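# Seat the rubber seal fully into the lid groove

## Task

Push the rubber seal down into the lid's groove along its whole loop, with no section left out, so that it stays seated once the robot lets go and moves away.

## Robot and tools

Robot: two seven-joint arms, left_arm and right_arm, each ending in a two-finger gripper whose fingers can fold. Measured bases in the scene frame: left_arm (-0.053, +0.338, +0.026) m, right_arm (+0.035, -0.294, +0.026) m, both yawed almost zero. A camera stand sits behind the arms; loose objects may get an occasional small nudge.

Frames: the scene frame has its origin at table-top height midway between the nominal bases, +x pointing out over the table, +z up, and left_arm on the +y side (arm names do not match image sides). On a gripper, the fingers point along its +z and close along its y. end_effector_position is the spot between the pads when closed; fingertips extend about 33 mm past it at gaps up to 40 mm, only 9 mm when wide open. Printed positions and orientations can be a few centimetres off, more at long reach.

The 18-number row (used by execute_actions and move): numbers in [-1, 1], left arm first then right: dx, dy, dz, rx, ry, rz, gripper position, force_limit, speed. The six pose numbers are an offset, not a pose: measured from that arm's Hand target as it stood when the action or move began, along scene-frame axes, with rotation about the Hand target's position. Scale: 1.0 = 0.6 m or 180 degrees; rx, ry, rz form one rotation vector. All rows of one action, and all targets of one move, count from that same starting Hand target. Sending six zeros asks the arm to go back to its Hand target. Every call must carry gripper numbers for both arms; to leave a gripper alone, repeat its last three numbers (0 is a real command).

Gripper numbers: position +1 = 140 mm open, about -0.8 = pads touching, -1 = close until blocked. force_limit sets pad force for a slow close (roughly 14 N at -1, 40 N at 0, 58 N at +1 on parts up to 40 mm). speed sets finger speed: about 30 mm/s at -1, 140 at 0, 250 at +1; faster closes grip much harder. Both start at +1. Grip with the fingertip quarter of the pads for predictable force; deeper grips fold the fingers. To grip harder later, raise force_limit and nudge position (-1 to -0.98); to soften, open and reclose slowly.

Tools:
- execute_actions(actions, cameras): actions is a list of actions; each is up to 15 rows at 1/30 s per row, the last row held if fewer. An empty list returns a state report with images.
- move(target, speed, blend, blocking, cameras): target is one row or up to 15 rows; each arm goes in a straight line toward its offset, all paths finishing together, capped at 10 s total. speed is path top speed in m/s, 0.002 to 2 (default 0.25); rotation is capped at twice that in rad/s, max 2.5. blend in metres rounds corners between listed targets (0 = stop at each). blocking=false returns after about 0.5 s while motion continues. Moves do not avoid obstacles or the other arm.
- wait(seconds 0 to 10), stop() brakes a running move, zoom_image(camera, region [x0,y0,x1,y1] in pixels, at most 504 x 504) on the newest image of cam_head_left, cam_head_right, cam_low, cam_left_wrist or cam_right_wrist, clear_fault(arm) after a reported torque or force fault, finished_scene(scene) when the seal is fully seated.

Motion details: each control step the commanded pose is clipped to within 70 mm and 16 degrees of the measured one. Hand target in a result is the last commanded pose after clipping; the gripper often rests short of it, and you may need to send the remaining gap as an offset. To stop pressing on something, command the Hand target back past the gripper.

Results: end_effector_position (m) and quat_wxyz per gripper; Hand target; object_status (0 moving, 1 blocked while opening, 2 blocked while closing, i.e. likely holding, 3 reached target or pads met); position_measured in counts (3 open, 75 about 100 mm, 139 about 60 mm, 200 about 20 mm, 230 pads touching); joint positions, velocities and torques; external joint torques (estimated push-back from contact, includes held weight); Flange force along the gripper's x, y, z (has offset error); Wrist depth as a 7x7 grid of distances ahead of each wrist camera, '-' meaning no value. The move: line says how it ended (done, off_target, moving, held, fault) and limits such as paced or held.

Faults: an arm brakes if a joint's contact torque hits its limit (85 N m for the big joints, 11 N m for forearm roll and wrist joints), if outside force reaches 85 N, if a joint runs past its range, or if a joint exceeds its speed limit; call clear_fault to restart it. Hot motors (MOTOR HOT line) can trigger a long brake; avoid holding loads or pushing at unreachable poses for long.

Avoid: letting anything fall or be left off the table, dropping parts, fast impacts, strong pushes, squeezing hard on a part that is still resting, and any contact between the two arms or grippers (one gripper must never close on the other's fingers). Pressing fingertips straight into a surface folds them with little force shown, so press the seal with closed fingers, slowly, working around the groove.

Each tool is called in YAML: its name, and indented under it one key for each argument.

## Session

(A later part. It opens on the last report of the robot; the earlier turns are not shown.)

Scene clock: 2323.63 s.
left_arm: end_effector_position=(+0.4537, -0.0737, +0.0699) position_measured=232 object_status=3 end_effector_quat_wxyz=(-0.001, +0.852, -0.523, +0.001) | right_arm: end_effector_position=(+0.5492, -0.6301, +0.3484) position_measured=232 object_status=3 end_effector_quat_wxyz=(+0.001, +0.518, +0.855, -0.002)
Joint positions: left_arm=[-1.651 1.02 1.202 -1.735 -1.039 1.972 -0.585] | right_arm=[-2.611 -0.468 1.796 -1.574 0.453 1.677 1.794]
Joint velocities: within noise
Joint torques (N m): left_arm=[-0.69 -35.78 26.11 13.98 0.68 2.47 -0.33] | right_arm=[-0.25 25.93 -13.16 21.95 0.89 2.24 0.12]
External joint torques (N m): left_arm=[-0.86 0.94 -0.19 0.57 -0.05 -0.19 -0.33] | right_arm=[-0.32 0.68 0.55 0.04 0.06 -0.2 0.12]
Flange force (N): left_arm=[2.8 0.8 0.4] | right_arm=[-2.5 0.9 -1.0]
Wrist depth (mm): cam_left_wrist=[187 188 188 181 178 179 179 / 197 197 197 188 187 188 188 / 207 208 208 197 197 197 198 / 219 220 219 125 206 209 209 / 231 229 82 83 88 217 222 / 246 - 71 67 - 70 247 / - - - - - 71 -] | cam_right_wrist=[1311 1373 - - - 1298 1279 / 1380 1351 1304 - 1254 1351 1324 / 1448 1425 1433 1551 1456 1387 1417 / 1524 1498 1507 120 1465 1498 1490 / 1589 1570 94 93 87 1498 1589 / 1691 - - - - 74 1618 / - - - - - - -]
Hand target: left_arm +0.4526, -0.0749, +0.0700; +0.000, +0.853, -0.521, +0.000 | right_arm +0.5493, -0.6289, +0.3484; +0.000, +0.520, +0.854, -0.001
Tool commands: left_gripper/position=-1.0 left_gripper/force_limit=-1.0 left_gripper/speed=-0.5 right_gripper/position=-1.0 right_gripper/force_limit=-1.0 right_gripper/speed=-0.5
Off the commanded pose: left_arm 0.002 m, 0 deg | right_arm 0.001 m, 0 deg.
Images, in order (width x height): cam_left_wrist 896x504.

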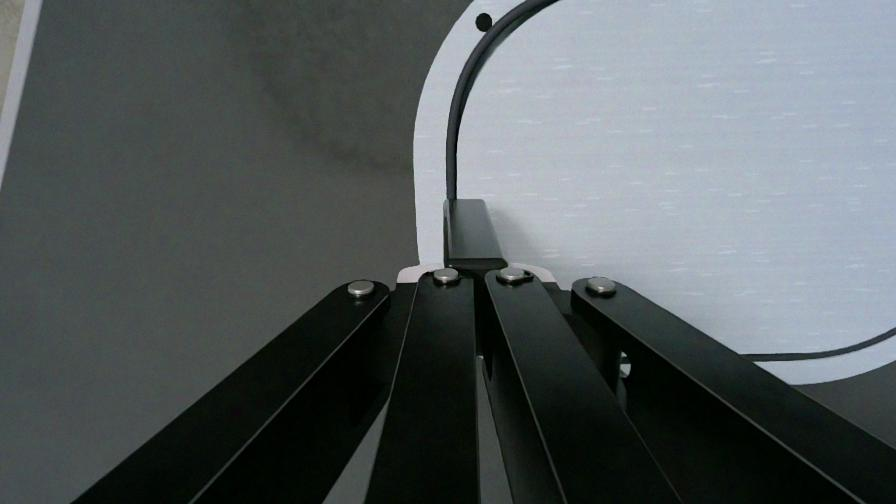

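move:
  target:
    - [0.0443,-0.1090,0,0,0,-0.2333,-1,-1,-0.5,0,0,0,0,0,0,-1,-1,-0.5]
    - [0.0443,-0.1090,-0.03,0,0,-0.2333,-1,-1,-0.5,0,0,0,0,0,0,-1,-1,-0.5]
    - [0.0443,-0.1090,-0.0433,0,0,-0.2333,-1,-1,-0.5,0,0,0,0,0,0,-1,-1,-0.5]
  speed: [0.1,0.06,0.03]
  blend: [0.003,0.002,0]
  cameras: ["cam_left_wrist"]

zoom_image:
  camera: "cam_left_wrist"
  region: [340, 0, 600, 210]

Scene clock: 2396.37 s.
left_arm: end_effector_position=(+0.4788, -0.1395, +0.0455) position_measured=232 object_status=3 end_effector_quat_wxyz=(+0.001, -0.612, +0.791, +0.002) | right_arm: end_effector_position=(+0.5492, -0.6301, +0.3484) position_measured=232 object_status=3 end_effector_quat_wxyz=(+0.001, +0.518, +0.855, -0.002)
Joint positions: left_arm=[-1.437 1.047 0.977 -1.438 -0.905 1.996 -0.041] | right_arm=[-2.611 -0.468 1.796 -1.574 0.453 1.677 1.794]
Joint velocities: left_arm=[-0.001 0.002 0 0 0 0.003 0.006] | right_arm=[within noise]
Joint torques (N m): left_arm=[-0.18 -44.15 21.85 15.5 0.28 2.98 0.05] | right_arm=[-0.19 25.89 -13.15 21.92 0.89 2.22 0.09]
External joint torques (N m): left_arm=[-0.12 1.81 -0.77 -0.36 -0.41 0.4 0.05] | right_arm=[-0.04 0.47 0.76 0.02 0.08 -0.22 0.09]
Flange force (N): left_arm=[0.7 -1.2 4.0] | right_arm=[-2.1 1.2 -0.7]
Wrist depth (mm): cam_left_wrist=[163 164 164 165 156 155 156 / 172 172 173 170 163 163 164 / 181 182 183 171 172 172 173 / 192 192 192 125 180 182 182 / 1205 201 82 83 88 189 194 / 1272 - 71 67 - 70 219 / - - - - - 71 -] | cam_right_wrist=[1304 1331 - - - 1279 1291 / 1387 1344 1260 - 1373 1344 1331 / 1433 1425 1425 1410 1440 1465 1417 / 1507 1481 1507 120 1473 1498 1481 / 1599 1599 94 93 87 1533 1589 / 1681 - - - - 74 1649 / - - - - - - -]
Hand target: left_arm +0.4792, -0.1403, +0.0440; +0.000, -0.610, +0.792, +0.000 | right_arm +0.5493, -0.6289, +0.3484; +0.000, +0.520, +0.854, -0.001
Off the commanded pose: left_arm 0.002 m, 0 deg | right_arm 0.001 m, 0 deg.
move: done
Images, in order (width x height): cam_left_wrist 896x504.

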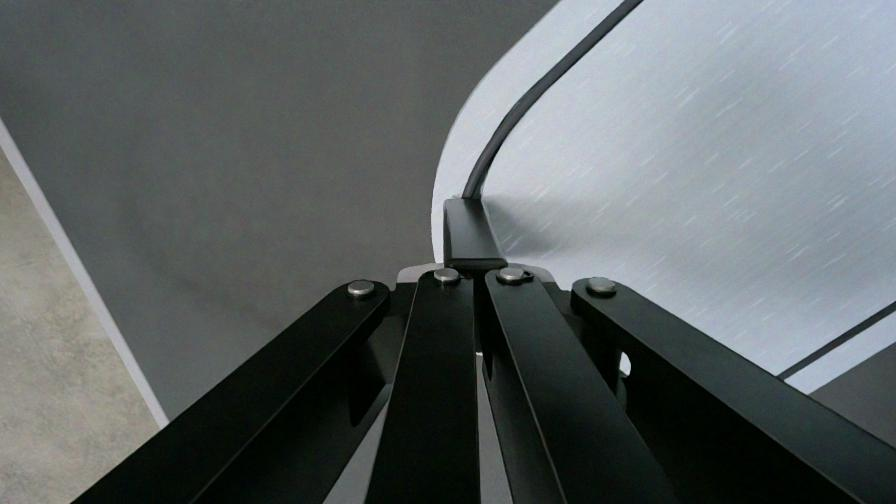

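Scaled by 1.938 from the camera's 896x504 image, which has a finer 1280x720 frame.

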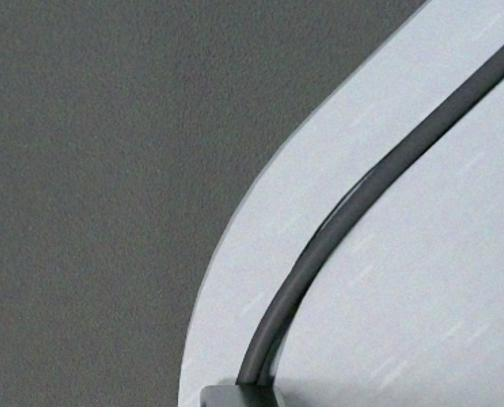

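move:
  target:
    - [-0.0088,0.0025,-0.0008,0,0,0,-1,-1,-0.5,0,0,0,0,0,0,-1,-1,-0.5]
  speed: 0.015
  cameras: ["cam_left_wrist"]

zoom_image:
  camera: "cam_left_wrist"
  region: [340, 0, 600, 210]

Scene clock: 2405.53 s.
left_arm: end_effector_position=(+0.4754, -0.1385, +0.0455) position_measured=232 object_status=3 end_effector_quat_wxyz=(+0.000, -0.612, +0.791, +0.000) | right_arm: end_effector_position=(+0.5492, -0.6301, +0.3484) position_measured=232 object_status=3 end_effector_quat_wxyz=(+0.001, +0.518, +0.855, -0.002)
Joint positions: left_arm=[-1.45 1.036 0.977 -1.462 -0.905 2.008 -0.037] | right_arm=[-2.611 -0.468 1.796 -1.574 0.453 1.677 1.794]
Joint velocities: left_arm=[0 -0.001 -0.001 -0.002 0.001 0.004 0.001] | right_arm=[within noise]
Joint torques (N m): left_arm=[-0.65 -43.96 21.89 14.82 0.73 2.68 0.15] | right_arm=[-0.2 25.93 -13.16 21.95 0.89 2.25 0.1]
External joint torques (N m): left_arm=[-0.74 1.7 -0.91 -1.11 0.04 0.08 0.15] | right_arm=[-0.23 0.51 0.64 -0.04 0.06 -0.2 0.1]
Flange force (N): left_arm=[-1.2 4.0 2.9] | right_arm=[-2.4 1.0 -0.7]
Wrist depth (mm): cam_left_wrist=[164 165 165 165 156 155 156 / 172 173 173 170 162 163 163 / 181 182 182 171 172 172 173 / 192 192 193 138 179 182 182 / 1182 202 82 83 88 189 194 / 1259 - 71 67 - 70 218 / - - - - - 71 -] | cam_right_wrist=[1304 1243 - - - 1267 1304 / 1380 1338 1456 461 1260 1331 1344 / 1410 1425 1410 1440 1440 1417 1410 / 1490 1507 1498 120 1481 1490 1498 / 1589 1599 94 93 87 1524 1570 / 1691 - - - - 74 1589 / - - - - - - -]
Hand target: left_arm +0.4739, -0.1388, +0.0435; +0.000, -0.610, +0.792, +0.000 | right_arm +0.5493, -0.6289, +0.3484; +0.000, +0.520, +0.854, -0.001
Off the commanded pose: left_arm 0.002 m, 0 deg | right_arm 0.001 m, 0 deg.
move: done
Images, in order (width x height): cam_left_wrist 896x504.

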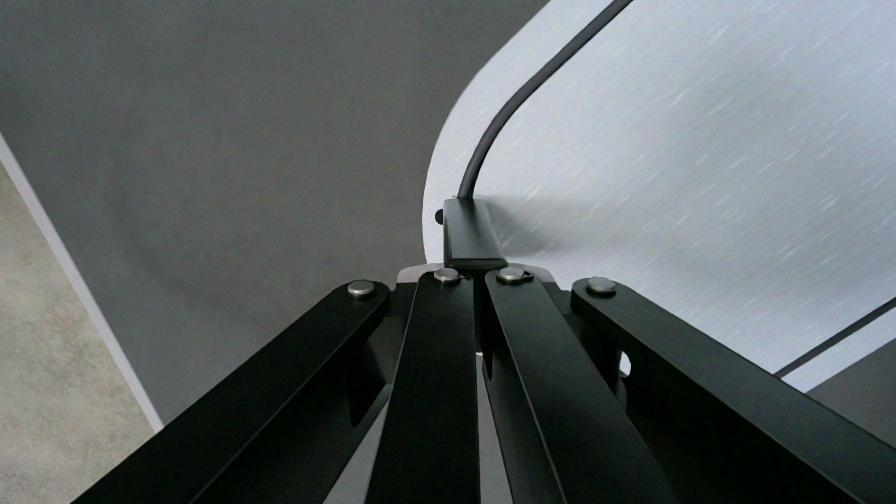

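Scaled by 1.938 from the camera's 896x504 image, which has a finer 1280x720 frame.

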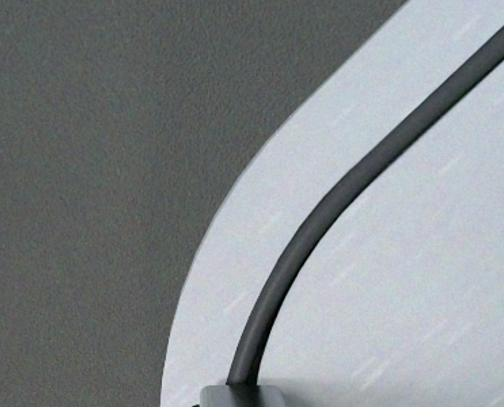

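move:
  target:
    - [0,0,-0.0100,0,0,0,-1,-1,-0.5,0,0,0,0,0,0,-1,-1,-0.5]
  speed: 0.03
  cameras: ["cam_left_wrist"]

zoom_image:
  camera: "cam_left_wrist"
  region: [340, 0, 600, 210]

Scene clock: 2413.40 s.
left_arm: end_effector_position=(+0.4778, -0.1392, +0.0453) position_measured=232 object_status=3 end_effector_quat_wxyz=(+0.002, -0.612, +0.791, -0.004) | right_arm: end_effector_position=(+0.5492, -0.6301, +0.3484) position_measured=232 object_status=3 end_effector_quat_wxyz=(+0.001, +0.518, +0.855, -0.002)
Joint positions: left_arm=[-1.448 1.036 0.975 -1.463 -0.905 2.018 -0.035] | right_arm=[-2.611 -0.468 1.796 -1.574 0.453 1.677 1.794]
Joint velocities: left_arm=[0 0.001 -0.003 0 0 0.005 0.001] | right_arm=[within noise]
Joint torques (N m): left_arm=[-0.7 -40.6 18.75 13.98 0.04 2.49 0.12] | right_arm=[-0.22 25.91 -13.13 21.89 0.9 2.24 0.14]
External joint torques (N m): left_arm=[-0.77 5.24 -4.13 -2.02 -0.64 -0.14 0.12] | right_arm=[-0.27 0.57 0.63 -0.07 0.07 -0.21 0.14]
Flange force (N): left_arm=[1.4 -0.8 11.2] | right_arm=[-2.3 0.9 -0.7]
Wrist depth (mm): cam_left_wrist=[165 165 165 165 155 155 155 / 173 173 173 170 162 162 162 / 182 182 183 171 171 171 171 / 195 193 193 125 179 181 181 / 1222 202 82 83 88 187 192 / 1265 - 71 67 - 70 215 / - - - - - 71 -] | cam_right_wrist=[1317 1425 444 - - 1267 1267 / 1365 1358 1481 - 1279 1331 1351 / 1425 1433 1425 1410 1433 1402 1410 / 1498 1473 1498 120 1473 1490 1490 / 1628 1608 94 93 87 1551 1542 / 1702 - - - - 74 1599 / - - - - - - -]
Hand target: left_arm +0.4739, -0.1388, +0.0375; +0.000, -0.610, +0.792, +0.000 | right_arm +0.5493, -0.6289, +0.3484; +0.000, +0.520, +0.854, -0.001
Off the commanded pose: left_arm 0.009 m, 1 deg | right_arm 0.001 m, 0 deg.
move: off_target (left_arm)
Images, in order (width x height): cam_left_wrist 896x504.

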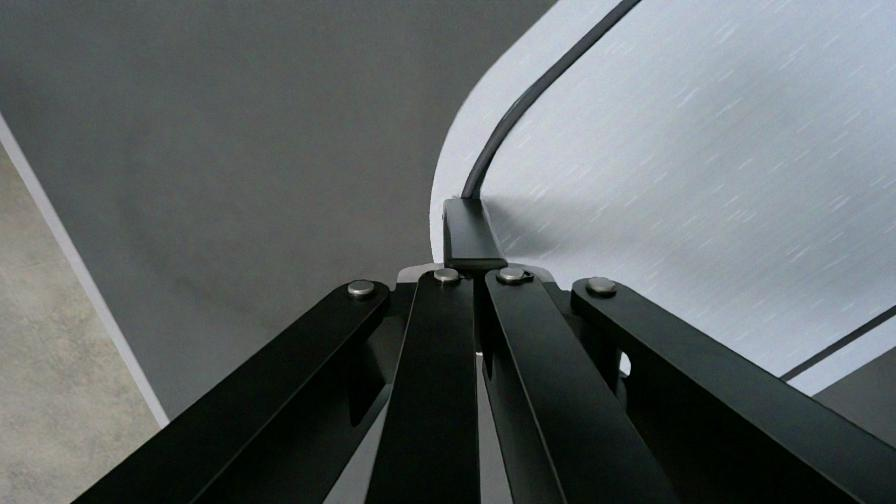

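Scaled by 1.938 from the camera's 896x504 image, which has a finer 1280x720 frame.

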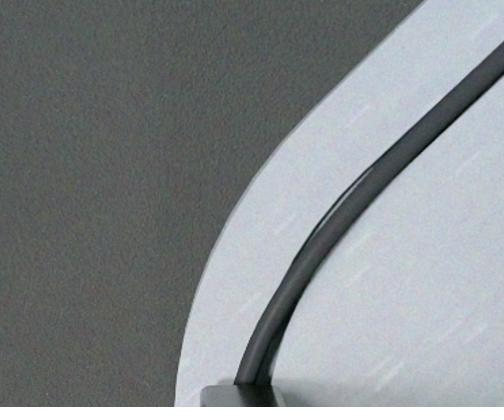

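move:
  target:
    - [-0.0083,0.0022,0.0042,0,0,0,-1,-1,-0.5,0,0,0,0,0,0,-1,-1,-0.5]
  speed: 0.02
  cameras: ["cam_left_wrist"]

zoom_image:
  camera: "cam_left_wrist"
  region: [340, 0, 600, 210]

Scene clock: 2422.20 s.
left_arm: end_effector_position=(+0.4706, -0.1375, +0.0425) position_measured=232 object_status=3 end_effector_quat_wxyz=(+0.000, -0.612, +0.791, -0.001) | right_arm: end_effector_position=(+0.5492, -0.6301, +0.3484) position_measured=232 object_status=3 end_effector_quat_wxyz=(+0.001, +0.518, +0.855, -0.002)
Joint positions: left_arm=[-1.462 1.026 0.972 -1.488 -0.905 2.025 -0.034] | right_arm=[-2.611 -0.468 1.796 -1.574 0.453 1.677 1.794]
Joint torques (N m): left_arm=[-0.93 -42.88 21.3 15.02 0.54 2.62 0.1] | right_arm=[-0.23 25.91 -13.12 21.96 0.9 2.25 0.14]
External joint torques (N m): left_arm=[-0.99 2.3 -1.44 -0.93 -0.13 0.02 0.1] | right_arm=[-0.26 0.64 0.61 0.09 0.08 -0.19 0.14]
Flange force (N): left_arm=[0.2 2.2 4.2] | right_arm=[-2.6 1.1 -1.0]
Wrist depth (mm): cam_left_wrist=[162 161 162 161 152 152 153 / 170 170 170 163 160 160 161 / 179 179 180 168 168 169 170 / 188 189 189 125 176 179 179 / 205 198 82 83 88 185 190 / 1259 - 71 67 - 70 214 / - - - - - 71 -] | cam_right_wrist=[1298 1351 446 - - 1291 1279 / 1365 1351 1181 - 1267 1338 1351 / 1440 1433 1425 1380 1440 1395 1410 / 1515 1524 1490 120 1448 1490 1515 / 1570 1561 94 93 87 1524 1551 / 1670 - - - - 74 1599 / - - - - - - -]
Hand target: left_arm +0.4689, -0.1375, +0.0400; +0.000, -0.610, +0.792, +0.000 | right_arm +0.5493, -0.6289, +0.3484; +0.000, +0.520, +0.854, -0.001
Off the commanded pose: left_arm 0.003 m, 0 deg | right_arm 0.001 m, 0 deg.
move: done
Images, in order (width x height): cam_left_wrist 896x504.

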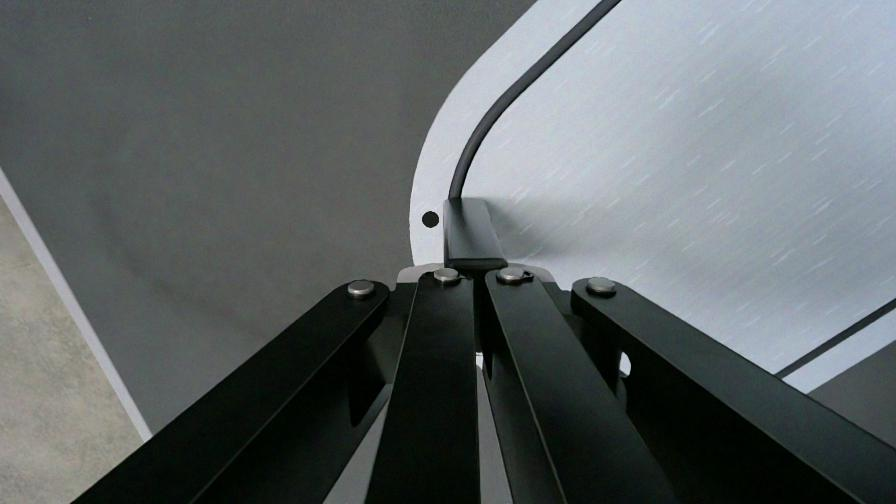

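Scaled by 1.938 from the camera's 896x504 image, which has a finer 1280x720 frame.

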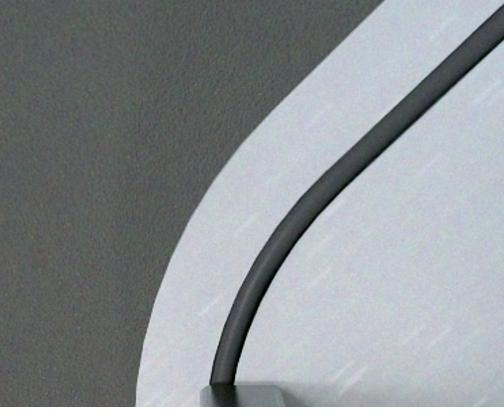

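move:
  target:
    - [0,0,0.0250,0,0,0,-1,-1,-0.5,0,0,0,0,0,0,-1,-1,-0.5]
  speed: 0.06
  cameras: ["cam_left_wrist"]

zoom_image:
  camera: "cam_left_wrist"
  region: [340, 0, 600, 210]

Scene clock: 2429.47 s.
left_arm: end_effector_position=(+0.4702, -0.1389, +0.0549) position_measured=232 object_status=3 end_effector_quat_wxyz=(-0.001, -0.610, +0.792, -0.003) | right_arm: end_effector_position=(+0.5492, -0.6301, +0.3484) position_measured=232 object_status=3 end_effector_quat_wxyz=(+0.001, +0.518, +0.855, -0.002)
Joint positions: left_arm=[-1.469 1.008 0.984 -1.489 -0.895 2.012 -0.034] | right_arm=[-2.611 -0.468 1.796 -1.574 0.453 1.677 1.794]
Joint velocities: left_arm=[-0.001 0 0 0 0 -0.005 0.001] | right_arm=[within noise]
Joint torques (N m): left_arm=[-1.01 -44.1 22.88 15.66 1.19 2.34 -0.16] | right_arm=[-0.2 25.88 -13.12 21.95 0.9 2.25 0.12]
External joint torques (N m): left_arm=[-0.71 0.82 0.39 -0.69 0.53 -0.26 -0.16] | right_arm=[-0.3 0.61 0.56 0.04 0.06 -0.18 0.12]
Flange force (N): left_arm=[-0.6 3.7 -0.6] | right_arm=[-2.6 1.0 -0.9]
Wrist depth (mm): cam_left_wrist=[173 173 174 174 163 163 165 / 182 182 182 175 171 172 173 / 191 192 192 180 181 181 182 / 205 203 203 125 190 191 194 / 1205 212 82 83 88 198 204 / 1265 - 71 67 - 70 228 / - - - - - 71 -] | cam_right_wrist=[1324 1237 - - - 1291 1273 / 1351 1358 1365 444 1373 1344 1351 / 1440 1425 1402 1473 1433 1425 1456 / 1515 1507 1481 120 1490 1498 1498 / 1589 1589 94 93 87 1542 1570 / 1649 - - - - 74 1599 / - - - - - - -]
Hand target: left_arm +0.4689, -0.1375, +0.0550; +0.000, -0.610, +0.792, +0.000 | right_arm +0.5493, -0.6289, +0.3484; +0.000, +0.520, +0.854, -0.001
Off the commanded pose: left_arm 0.002 m, 0 deg | right_arm 0.001 m, 0 deg.
move: done
Images, in order (width x height): cam_left_wrist 896x504.

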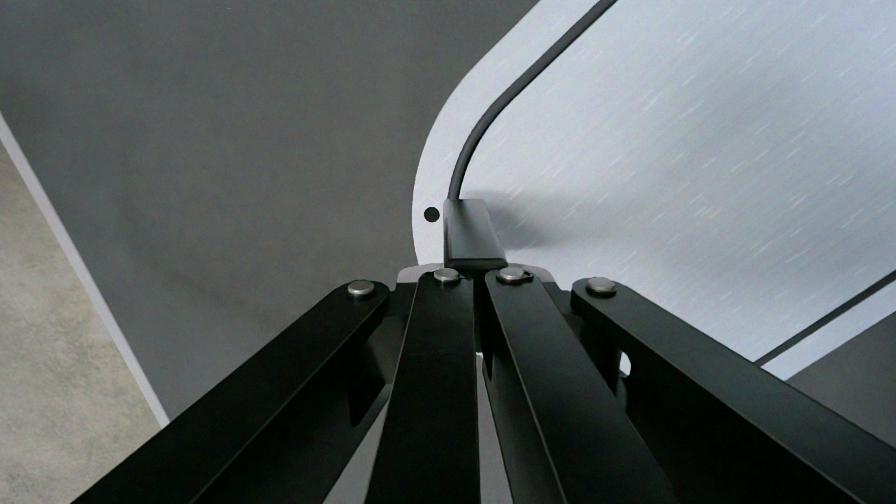

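Scaled by 1.938 from the camera's 896x504 image, which has a finer 1280x720 frame.

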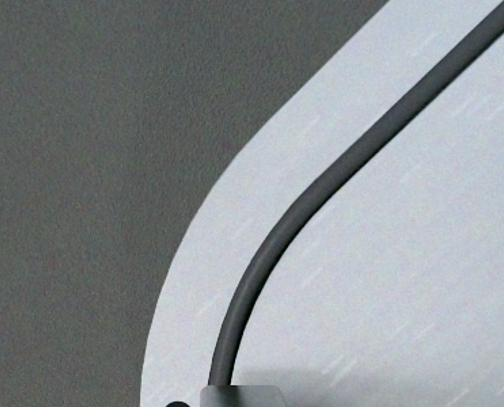

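move:
  target:
    - [0.0050,-0.0010,-0.0067,0,0,0,-1,-1,-0.5,0,0,0,0,0,0,-1,-1,-0.5]
    - [0.0035,-0.0008,-0.0183,0,0,0,-1,-1,-0.5,0,0,0,0,0,0,-1,-1,-0.5]
    - [0.0028,-0.0008,-0.0292,0,0,0,-1,-1,-0.5,0,0,0,0,0,0,-1,-1,-0.5]
  speed: [0.06,0.04,0.03]
  blend: [0.001,0.001,0]
  cameras: ["cam_left_wrist"]

zoom_image:
  camera: "cam_left_wrist"
  region: [340, 0, 600, 210]

Scene clock: 2450.23 s.
left_arm: end_effector_position=(+0.4704, -0.1380, +0.0424) position_measured=232 object_status=3 end_effector_quat_wxyz=(+0.000, -0.610, +0.792, +0.001) | right_arm: end_effector_position=(+0.5492, -0.6301, +0.3484) position_measured=232 object_status=3 end_effector_quat_wxyz=(+0.001, +0.518, +0.855, -0.002)
Joint positions: left_arm=[-1.459 1.028 0.971 -1.481 -0.901 2.02 -0.034] | right_arm=[-2.611 -0.468 1.796 -1.574 0.453 1.677 1.794]
Joint velocities: left_arm=[0.001 0 -0.001 0.001 -0.002 0.004 0] | right_arm=[within noise]
Joint torques (N m): left_arm=[0.15 -41.09 20.26 14.93 -0.2 3.45 0.07] | right_arm=[-0.25 25.88 -13.14 21.97 0.9 2.25 0.08]
External joint torques (N m): left_arm=[0.31 4.15 -2.26 -1.06 -0.87 0.88 0.07] | right_arm=[-0.29 0.64 0.57 0.09 0.07 -0.18 0.08]
Flange force (N): left_arm=[1.4 -3.9 10.0] | right_arm=[-2.7 1.0 -1.1]
Wrist depth (mm): cam_left_wrist=[161 161 162 161 152 152 153 / 169 169 170 162 160 160 161 / 178 178 179 168 169 169 170 / 188 188 190 125 176 179 180 / 205 198 82 83 88 186 190 / 1272 - 71 67 - 70 214 / - - - - - 71 -] | cam_right_wrist=[1311 1324 - - - 1273 1298 / 1365 1344 1311 - 1285 1324 1358 / 1425 1433 1417 1311 1440 1417 1402 / 1524 1533 1490 120 1481 1490 1448 / 1589 1551 94 93 87 1515 1579 / 1691 - - - - 74 1579 / - - - - - - -]
Hand target: left_arm +0.4706, -0.1380, +0.0375; +0.000, -0.610, +0.792, +0.000 | right_arm +0.5493, -0.6289, +0.3484; +0.000, +0.520, +0.854, -0.001
Off the commanded pose: left_arm 0.005 m, 0 deg | right_arm 0.001 m, 0 deg.
move: off_target (left_arm)
Images, in order (width x height): cam_left_wrist 896x504.

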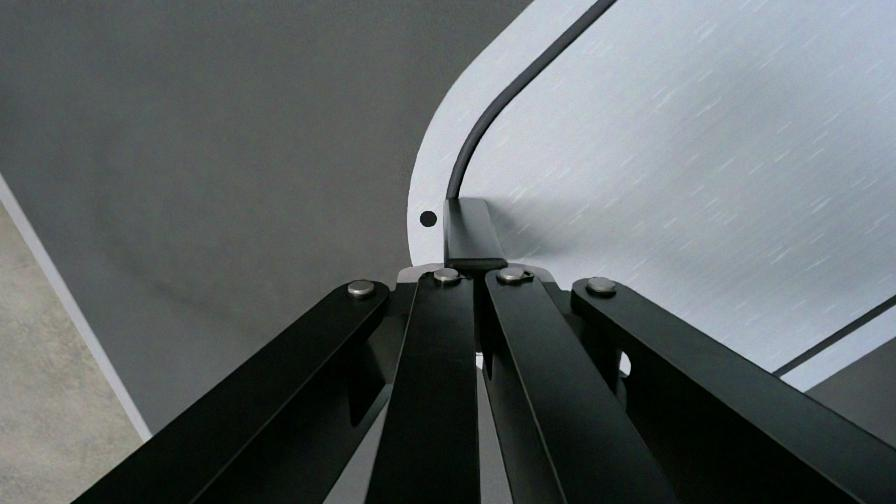

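Scaled by 1.938 from the camera's 896x504 image, which has a finer 1280x720 frame.

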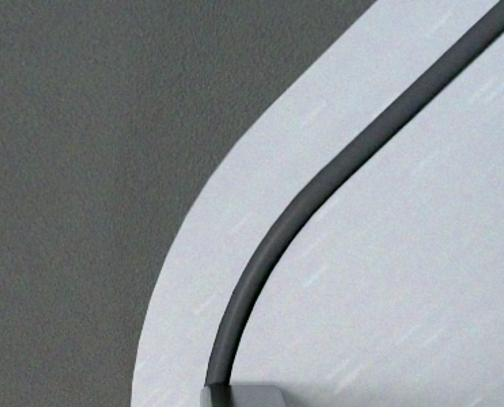

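move:
  target:
    - [0,0,0.0150,0,0,0,-1,-1,-0.5,0,0,0,0,0,0,-1,-1,-0.5]
    - [0.0058,-0.0015,0.0120,0,0,0,-1,-1,-0.5,0,0,0,0,0,0,-1,-1,-0.5]
    - [0.0058,-0.0015,0,0,0,0,-1,-1,-0.5,0,0,0,0,0,0,-1,-1,-0.5]
  speed: [0.06,0.04,0.03]
  blend: [0.001,0.001,0]
  cameras: ["cam_left_wrist"]

zoom_image:
  camera: "cam_left_wrist"
  region: [340, 0, 600, 210]

Scene clock: 2461.00 s.
left_arm: end_effector_position=(+0.4753, -0.1389, +0.0425) position_measured=232 object_status=3 end_effector_quat_wxyz=(+0.001, -0.610, +0.792, -0.001) | right_arm: end_effector_position=(+0.5492, -0.6301, +0.3484) position_measured=232 object_status=3 end_effector_quat_wxyz=(+0.001, +0.518, +0.855, -0.002)
Joint positions: left_arm=[-1.447 1.034 0.967 -1.465 -0.902 2.019 -0.034] | right_arm=[-2.611 -0.468 1.796 -1.574 0.453 1.677 1.794]
Joint torques (N m): left_arm=[-0.07 -41.69 20.1 15.47 0.25 3.16 -0.06] | right_arm=[-0.2 25.88 -13.17 21.95 0.9 2.24 0.12]
External joint torques (N m): left_arm=[0.08 3.8 -2.3 -0.48 -0.43 0.59 -0.06] | right_arm=[-0.24 0.64 0.54 0.07 0.08 -0.19 0.13]
Flange force (N): left_arm=[3.0 -5.9 8.7] | right_arm=[-2.2 0.9 -1.0]
Wrist depth (mm): cam_left_wrist=[162 162 162 162 153 152 153 / 170 170 170 167 160 160 161 / 179 179 179 168 168 168 169 / 189 189 189 125 176 179 179 / 1166 199 82 83 88 184 190 / 1272 - 71 67 - 70 214 / - - - - - 71 -] | cam_right_wrist=[1317 1285 - - - 1279 1273 / 1365 1351 1481 - 1331 1338 1351 / 1433 1440 1425 1395 1395 1440 1433 / 1507 1507 1490 120 1473 1481 1524 / 1608 1599 94 93 87 1542 1589 / 1659 - - - - 74 1570 / - - - - - - -]
Hand target: left_arm +0.4741, -0.1389, +0.0375; +0.000, -0.610, +0.792, +0.000 | right_arm +0.5493, -0.6289, +0.3484; +0.000, +0.520, +0.854, -0.001
Off the commanded pose: left_arm 0.005 m, 0 deg | right_arm 0.001 m, 0 deg.
move: off_target (left_arm)
Images, in order (width x height): cam_left_wrist 896x504.

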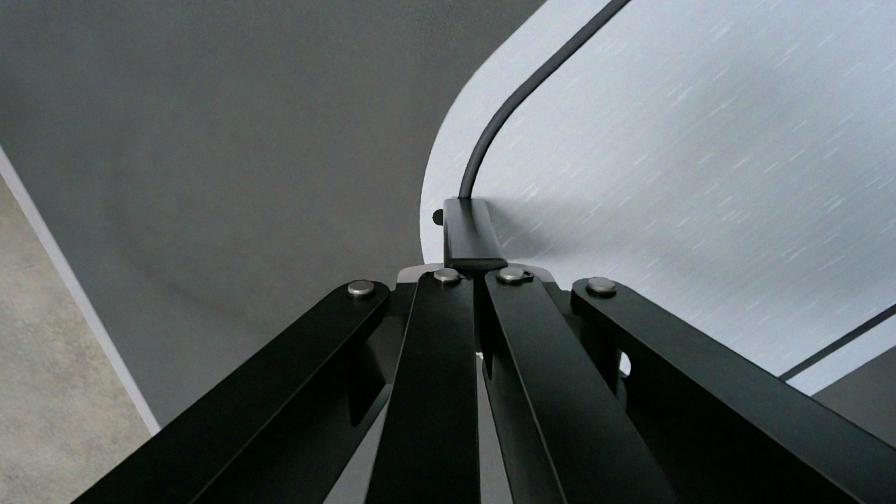

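Scaled by 1.938 from the camera's 896x504 image, which has a finer 1280x720 frame.

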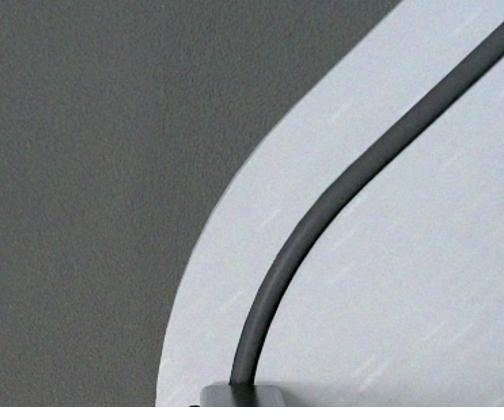

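move:
  target:
    - [0,0,0.0242,0,0,0,-1,-1,-0.5,0,0,0,0,0,0,-1,-1,-0.5]
    - [-0.0138,-0.0342,0.0242,0,0,-0.0889,-1,-1,-0.5,0,0,0,0,0,0,-1,-1,-0.5]
    - [-0.0138,-0.0342,-0.0005,0,0,-0.0889,-1,-1,-0.5,0,0,0,0,0,0,-1,-1,-0.5]
  speed: [0.06,0.06,0.03]
  blend: [0.003,0.002,0]
  cameras: ["cam_left_wrist"]

zoom_image:
  camera: "cam_left_wrist"
  region: [340, 0, 600, 210]

Scene clock: 2482.63 s.
left_arm: end_effector_position=(+0.4654, -0.1597, +0.0427) position_measured=232 object_status=3 end_effector_quat_wxyz=(+0.000, -0.495, +0.869, +0.001) | right_arm: end_effector_position=(+0.5492, -0.6301, +0.3484) position_measured=232 object_status=3 end_effector_quat_wxyz=(+0.001, +0.518, +0.855, -0.002)
Joint positions: left_arm=[-1.431 1.023 0.917 -1.424 -0.853 2.023 0.183] | right_arm=[-2.611 -0.468 1.796 -1.574 0.453 1.677 1.794]
Joint velocities: left_arm=[-0.002 -0.001 0 0 0.001 0.002 0.005] | right_arm=[within noise]
Joint torques (N m): left_arm=[0.42 -41.94 18.9 15.8 -0.03 3.6 0.13] | right_arm=[-0.2 25.95 -13.13 21.93 0.89 2.24 0.14]
External joint torques (N m): left_arm=[0.35 5 -2.53 -0.96 -0.7 1.03 0.13] | right_arm=[-0.41 0.79 0.44 0.02 0.05 -0.19 0.13]
Flange force (N): left_arm=[0.9 -7.1 11.4] | right_arm=[-2.2 0.6 -1.0]
Wrist depth (mm): cam_left_wrist=[161 161 162 162 152 152 153 / 169 169 170 167 160 160 161 / 178 179 179 168 169 169 170 / 188 189 189 125 176 179 179 / 199 198 82 83 88 185 191 / 1234 - 71 67 - 70 215 / - - - - - 70 -] | cam_right_wrist=[1317 1267 - - - 1298 1273 / 1380 1351 1311 - 1373 1324 1351 / 1417 1433 1440 1490 1395 1425 1433 / 1515 1507 1490 120 1473 1515 1465 / 1589 1561 94 93 87 1551 1579 / 1681 - - - - 74 1599 / - - - - - - -]
Hand target: left_arm +0.4658, -0.1594, +0.0372; +0.000, -0.494, +0.870, +0.000 | right_arm +0.5493, -0.6289, +0.3484; +0.000, +0.520, +0.854, -0.001
Off the commanded pose: left_arm 0.006 m, 0 deg | right_arm 0.001 m, 0 deg.
move: off_target (left_arm)
Images, in order (width x height): cam_left_wrist 896x504.

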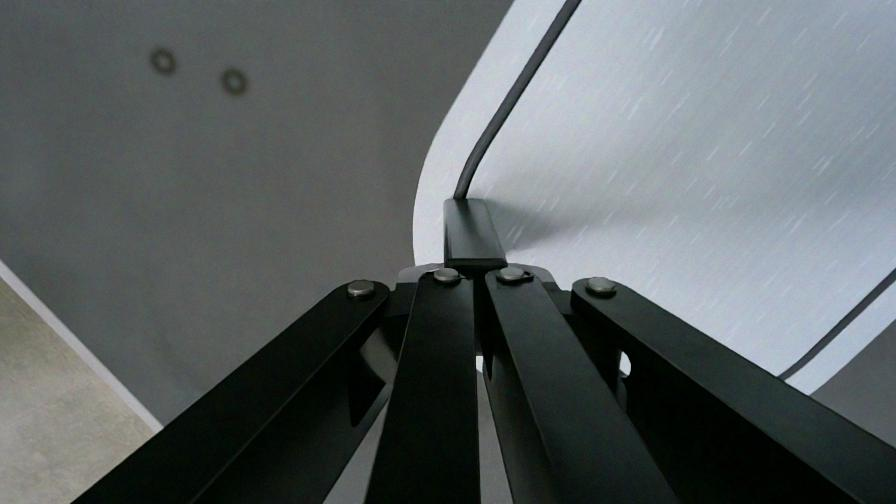

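Scaled by 1.938 from the camera's 896x504 image, which has a finer 1280x720 frame.

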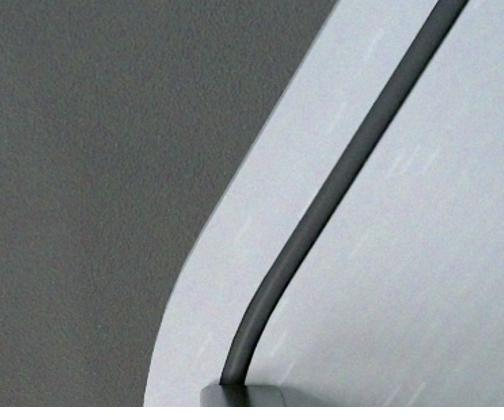

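move:
  target:
    - [0,0,0.0242,0,0,0,-1,-1,-0.5,0,0,0,0,0,0,-1,-1,-0.5]
    - [-0.0197,-0.0293,0.0242,0,0,-0.1,-1,-1,-0.5,0,0,0,0,0,0,-1,-1,-0.5]
    - [-0.0197,-0.0293,0,0,0,-0.1,-1,-1,-0.5,0,0,0,0,0,0,-1,-1,-0.5]
  speed: [0.06,0.06,0.03]
  blend: [0.003,0.002,0]
  cameras: ["cam_left_wrist"]

zoom_image:
  camera: "cam_left_wrist"
  region: [340, 0, 600, 210]

Scene clock: 2500.17 s.
left_arm: end_effector_position=(+0.4536, -0.1774, +0.0430) position_measured=232 object_status=3 end_effector_quat_wxyz=(+0.000, -0.353, +0.936, +0.000) | right_arm: end_effector_position=(+0.5492, -0.6301, +0.3484) position_measured=232 object_status=3 end_effector_quat_wxyz=(+0.001, +0.518, +0.855, -0.002)
Joint positions: left_arm=[-1.422 1.003 0.865 -1.406 -0.802 2.038 0.443] | right_arm=[-2.611 -0.468 1.796 -1.574 0.453 1.677 1.794]
Joint velocities: left_arm=[0 -0.001 0.001 0.001 0 0.001 0.006] | right_arm=[within noise]
Joint torques (N m): left_arm=[0.38 -42.62 17.8 16.39 0.04 3.63 0.04] | right_arm=[-0.21 25.93 -13.15 22.01 0.88 2.25 0.12]
External joint torques (N m): left_arm=[0.27 5.21 -2.45 -1.12 -0.63 1.1 0.04] | right_arm=[-0.23 0.59 0.62 0.09 0.06 -0.19 0.12]
Flange force (N): left_arm=[-0.8 -6.9 11.5] | right_arm=[-2.6 1.2 -1.0]
Wrist depth (mm): cam_left_wrist=[161 161 162 160 152 153 153 / 169 169 170 162 160 160 161 / 178 179 179 168 169 169 170 / 188 189 189 125 176 179 179 / 199 198 82 83 88 185 191 / 211 - 71 67 - 70 215 / - - - - - 71 -] | cam_right_wrist=[1291 1317 - - 455 1273 1285 / 1365 1365 1410 - 1351 1331 1331 / 1402 1425 1417 1433 1425 1410 1387 / 1515 1490 1490 120 1507 1490 1481 / 1579 1599 94 93 87 1570 1589 / 1670 - - - - 74 1589 / - - - - - - -]
Hand target: left_arm +0.4540, -0.1770, +0.0372; +0.000, -0.352, +0.936, +0.000 | right_arm +0.5493, -0.6289, +0.3484; +0.000, +0.520, +0.854, -0.001
Off the commanded pose: left_arm 0.006 m, 0 deg | right_arm 0.001 m, 0 deg.
move: off_target (left_arm)
Images, in order (width x height): cam_left_wrist 896x504.

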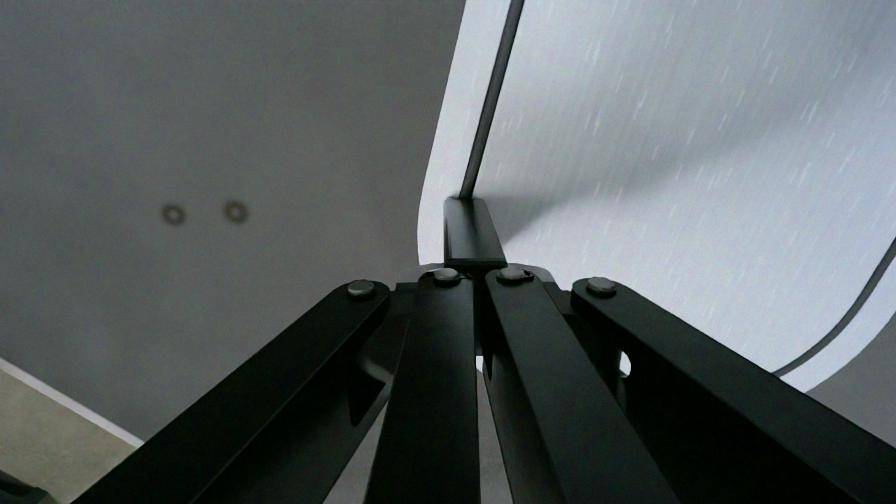

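Scaled by 1.938 from the camera's 896x504 image, which has a finer 1280x720 frame.

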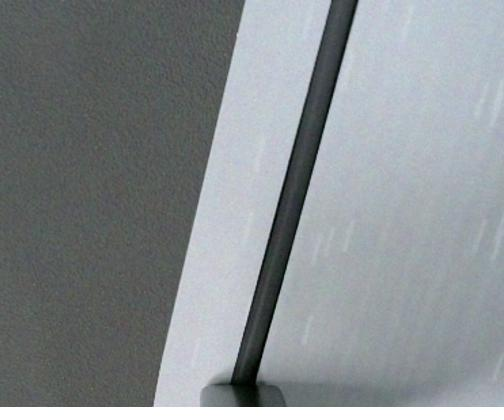

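move:
  target:
    - [0,0,0.0242,0,0,0,-1,-1,-0.5,0,0,0,0,0,0,-1,-1,-0.5]
    - [-0.0307,-0.0175,0.0242,0,0,-0.075,-1,-1,-0.5,0,0,0,0,0,0,-1,-1,-0.5]
    - [-0.0307,-0.0175,0,0,0,-0.075,-1,-1,-0.5,0,0,0,0,0,0,-1,-1,-0.5]
    - [-0.0307,-0.0175,0.04,0,0,-0.075,-1,-1,-0.5,0,0,0,0,0,0,-1,-1,-0.5]
  speed: [0.06,0.06,0.03,0.06]
  blend: [0.003,0.002,0,0]
  cameras: ["cam_left_wrist"]

zoom_image:
  camera: "cam_left_wrist"
  region: [340, 0, 600, 210]

Scene clock: 2515.67 s.
left_arm: end_effector_position=(+0.4368, -0.1886, +0.0613) position_measured=232 object_status=3 end_effector_quat_wxyz=(+0.000, -0.240, +0.971, -0.002) | right_arm: end_effector_position=(+0.5492, -0.6301, +0.3484) position_measured=232 object_status=3 end_effector_quat_wxyz=(+0.001, +0.518, +0.855, -0.002)
Joint positions: left_arm=[-1.446 0.939 0.84 -1.439 -0.746 2.049 0.638] | right_arm=[-2.611 -0.468 1.796 -1.574 0.453 1.677 1.794]
Joint velocities: left_arm=[-0.001 -0.001 0 0 0.002 -0.003 0.001] | right_arm=[within noise]
Joint torques (N m): left_arm=[-1.04 -46.14 19.3 18.33 1.15 2.33 -0.18] | right_arm=[-0.18 25.93 -13.12 21.98 0.89 2.25 0.09]
External joint torques (N m): left_arm=[-1.17 0.96 0.08 -0.11 0.48 -0.21 -0.18] | right_arm=[-0.24 0.54 0.65 -0.03 0.06 -0.2 0.09]
Flange force (N): left_arm=[1.9 0.2 0.0] | right_arm=[-2.5 1.0 -0.7]
Wrist depth (mm): cam_left_wrist=[178 178 178 169 168 169 169 / 187 187 187 178 177 177 178 / 197 197 197 186 186 186 188 / 207 208 208 137 195 198 199 / 220 219 82 83 88 205 219 / 234 - 71 67 - 70 236 / - - - - - 71 -] | cam_right_wrist=[1291 1338 - - - 1285 1273 / 1358 1351 1380 463 1338 1365 1344 / 1433 1440 1433 1433 1440 1395 1417 / 1515 1524 1515 120 1498 1490 1465 / 1599 1579 94 93 87 1533 1570 / 1681 - - - - 74 1599 / - - - - - - -]
Hand target: left_arm +0.4356, -0.1875, +0.0612; +0.000, -0.239, +0.971, +0.000 | right_arm +0.5493, -0.6289, +0.3484; +0.000, +0.520, +0.854, -0.001
Off the commanded pose: left_arm 0.002 m, 0 deg | right_arm 0.001 m, 0 deg.
move: done
Images, in order (width x height): cam_left_wrist 896x504.

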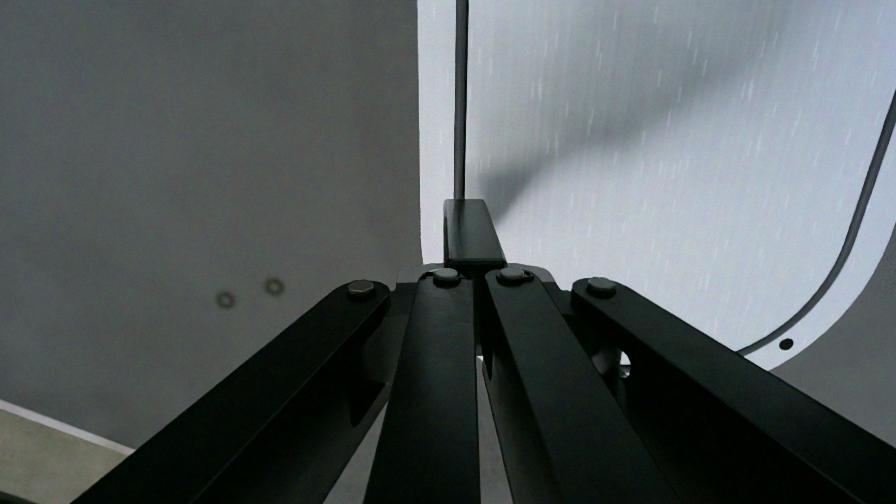

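Scaled by 1.938 from the camera's 896x504 image, which has a finer 1280x720 frame.

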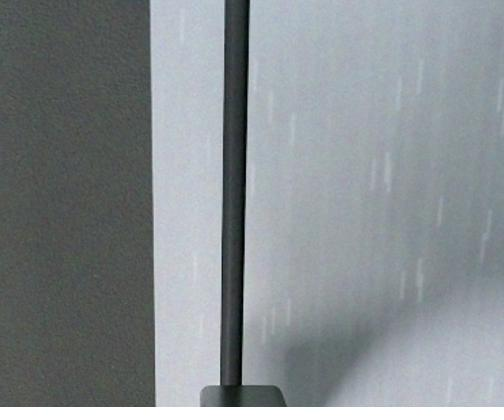

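move:
  target:
    - [0,0,0.1,0,0,0,-1,-1,-0.5,0,0,0,0,0,0,-1,-1,-0.5]
    - [-0.147,0.0975,0.398,0,0,-0.493,-1,-1,-0.5,0,0,0,0,0,0,-1,-1,-0.5]
  speed: [0.15,0.3]
  blend: [0.03,0]
  cameras: ["cam_left_wrist"]

zoom_image:
  camera: "cam_left_wrist"
  region: [240, 0, 460, 260]

zoom_image:
  camera: "cam_left_wrist"
  region: [440, 0, 660, 260]

Scene clock: 2527.37 s.
left_arm: end_effector_position=(+0.3475, -0.1304, +0.3006) position_measured=232 object_status=3 end_effector_quat_wxyz=(+0.002, +0.505, +0.863, -0.002) | right_arm: end_effector_position=(+0.5492, -0.6301, +0.3484) position_measured=232 object_status=3 end_effector_quat_wxyz=(+0.001, +0.518, +0.855, -0.002)
Joint positions: left_arm=[-1.5 0.218 0.684 -1.702 -0.146 1.874 1.863] | right_arm=[-2.611 -0.468 1.796 -1.574 0.453 1.677 1.794]
Joint velocities: left_arm=[-0.001 -0.001 0.001 0 0.001 -0.002 0.005] | right_arm=[within noise]
Joint torques (N m): left_arm=[-0.62 -31.27 4.71 24.3 1.08 2.24 0.15] | right_arm=[-0.22 25.89 -13.13 21.93 0.89 2.25 0.07]
External joint torques (N m): left_arm=[-0.67 0.84 0.08 -0.21 0.27 -0.22 0.15] | right_arm=[-0.29 0.63 0.56 0.05 0.06 -0.18 0.07]
Flange force (N): left_arm=[-1.2 -0.2 0.2] | right_arm=[-2.5 0.9 -0.9]
Wrist depth (mm): cam_left_wrist=[380 390 387 387 389 394 397 / 369 409 401 400 403 415 420 / 389 430 424 420 425 437 1325 / 452 455 457 119 453 468 1407 / 481 477 79 83 88 1464 1499 / 507 - 71 67 - 70 1554 / - - - - - 71 -] | cam_right_wrist=[1311 1338 454 - - 1279 1279 / 1373 1365 1351 - 1515 1344 1331 / 1433 1417 1410 1425 1465 1425 1417 / 1498 1515 1533 120 1465 1498 1490 / 1608 1589 94 93 87 1533 1570 / 1659 - - - - 74 1579 / - - - - - - -]
Hand target: left_arm +0.3474, -0.1290, +0.3000; +0.000, +0.508, +0.861, +0.000 | right_arm +0.5493, -0.6289, +0.3484; +0.000, +0.520, +0.854, -0.001
Off the commanded pose: left_arm 0.001 m, 0 deg | right_arm 0.001 m, 0 deg.
move: done
Images, in order (width x height): cam_left_wrist 896x504.

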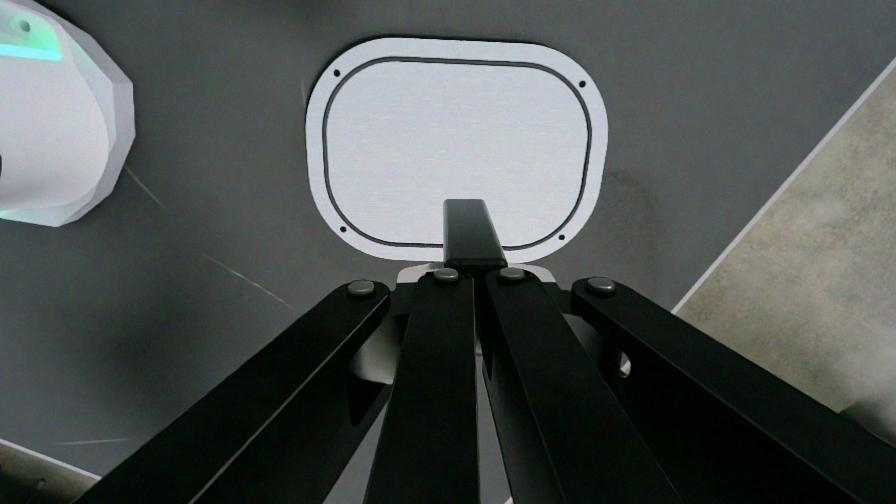

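Scaled by 1.938 from the camera's 896x504 image, which has a finer 1280x720 frame.

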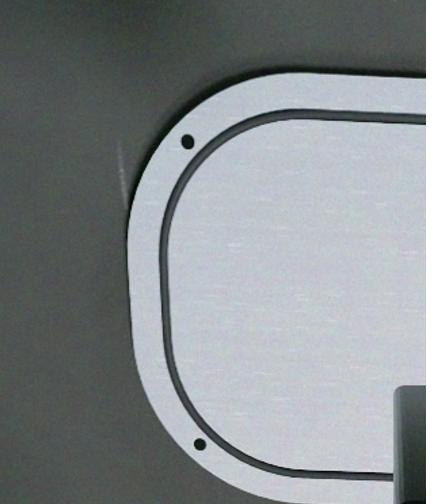

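Scaled by 1.938 from the camera's 896x504 image, which has a finer 1280x720 frame.

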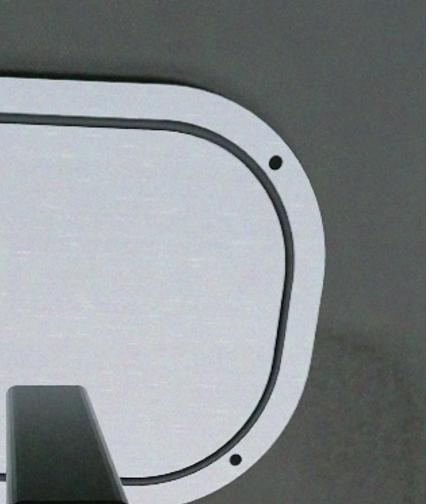

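zoom_image:
  camera: "cam_left_wrist"
  region: [300, 30, 460, 150]

zoom_image:
  camera: "cam_left_wrist"
  region: [450, 30, 610, 150]

zoom_image:
  camera: "cam_left_wrist"
  region: [300, 140, 460, 260]

zoom_image:
  camera: "cam_left_wrist"
  region: [460, 140, 620, 260]

Scaled by 3.150 from the camera's 896x504 image, which has a finer 1280x720 frame.

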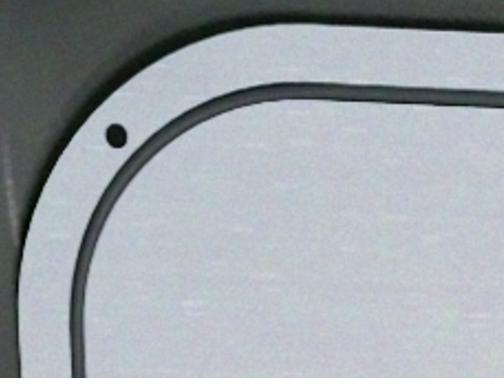

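Scaled by 3.150 from the camera's 896x504 image, which has a finer 1280x720 frame.

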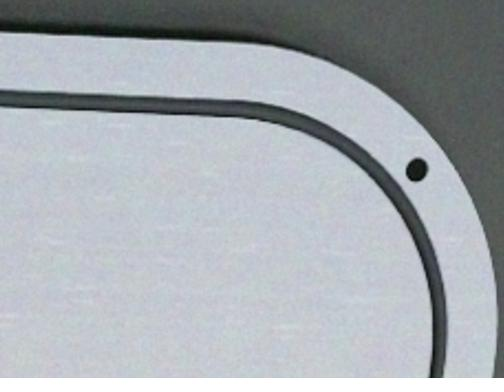

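Scaled by 3.150 from the camera's 896x504 image, which has a finer 1280x720 frame.

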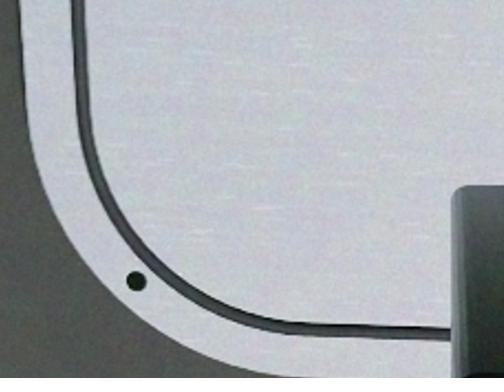

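Scaled by 3.150 from the camera's 896x504 image, which has a finer 1280x720 frame.

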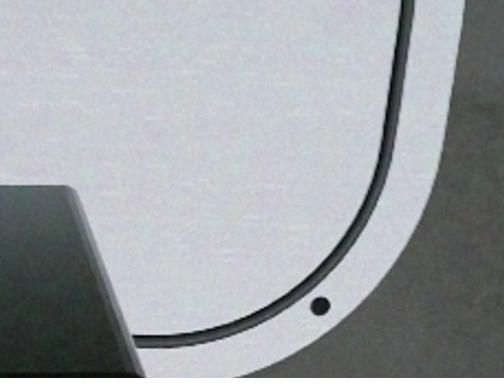

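move:
  target:
    - [0.1925,0.0582,-0.3800,0,0,-0.0106,-1,-1,-0.5,0,0,0,0,0,0,-1,-1,-0.5]
    - [0.1925,0.0582,-0.4133,0,0,-0.0106,-1,-1,-0.5,0,0,0,0,0,0,-1,-1,-0.5]
    - [0.1925,0.0582,-0.4383,0,0,-0.0106,-1,-1,-0.5,0,0,0,0,0,0,-1,-1,-0.5]
  speed: [0.25,0.08,0.04]
  blend: [0.01,0.002,0]
  cameras: ["cam_left_wrist"]

zoom_image:
  camera: "cam_left_wrist"
  region: [340, 0, 600, 210]

Scene clock: 2599.23 s.
left_arm: end_effector_position=(+0.4636, -0.0962, +0.0446) position_measured=232 object_status=3 end_effector_quat_wxyz=(+0.002, +0.521, +0.854, -0.001) | right_arm: end_effector_position=(+0.5492, -0.6301, +0.3484) position_measured=232 object_status=3 end_effector_quat_wxyz=(+0.001, +0.518, +0.855, -0.002)
Joint positions: left_arm=[-1.155 0.692 0.508 -1.699 -0.426 2.286 2.22] | right_arm=[-2.611 -0.468 1.796 -1.574 0.453 1.677 1.794]
Joint velocities: left_arm=[0.001 0 -0.001 0 -0.001 0.003 0.004] | right_arm=[within noise]
Joint torques (N m): left_arm=[0.24 -39.2 9.69 18.81 0.4 3.4 0.19] | right_arm=[-0.2 25.93 -13.14 21.94 0.89 2.24 0.13]
External joint torques (N m): left_arm=[0.22 6.42 -1.09 -1.94 -0.27 0.94 0.19] | right_arm=[-0.21 0.57 0.62 0.03 0.06 -0.2 0.13]
Flange force (N): left_arm=[-6.0 3.3 13.4] | right_arm=[-2.3 1.0 -0.9]
Wrist depth (mm): cam_left_wrist=[151 150 150 152 163 163 164 / 157 158 158 159 171 172 173 / 165 166 167 167 180 181 182 / 175 175 176 125 189 191 193 / 186 186 82 83 88 199 206 / 195 68 71 67 - 70 1318 / - - - - - 70 -] | cam_right_wrist=[1304 1248 - - - 1260 1273 / 1373 1373 1311 478 1311 1351 1324 / 1448 1317 1425 1490 1481 1410 1417 / 1507 1507 1498 120 1490 1490 1490 / 1608 1561 94 93 87 1533 1570 / 1681 - - - - 74 1608 / - - - - - - -]
Hand target: left_arm +0.4629, -0.0941, +0.0370; +0.000, +0.522, +0.853, +0.000 | right_arm +0.5493, -0.6289, +0.3484; +0.000, +0.520, +0.854, -0.001
Off the commanded pose: left_arm 0.008 m, 0 deg | right_arm 0.001 m, 0 deg.
move: off_target (left_arm)
Images, in order (width x height): cam_left_wrist 896x504.

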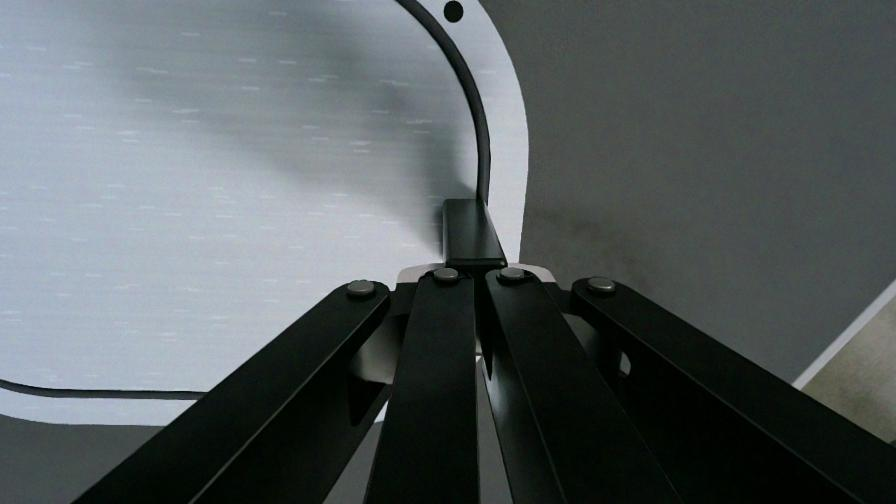

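Scaled by 1.938 from the camera's 896x504 image, which has a finer 1280x720 frame.

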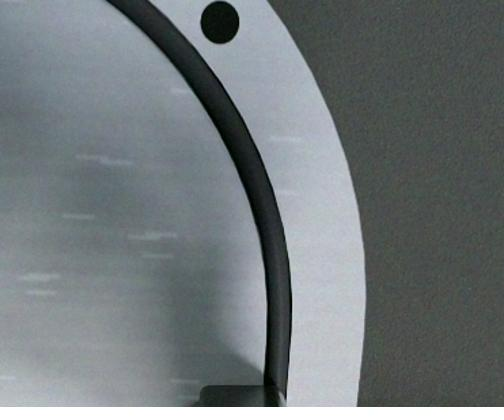

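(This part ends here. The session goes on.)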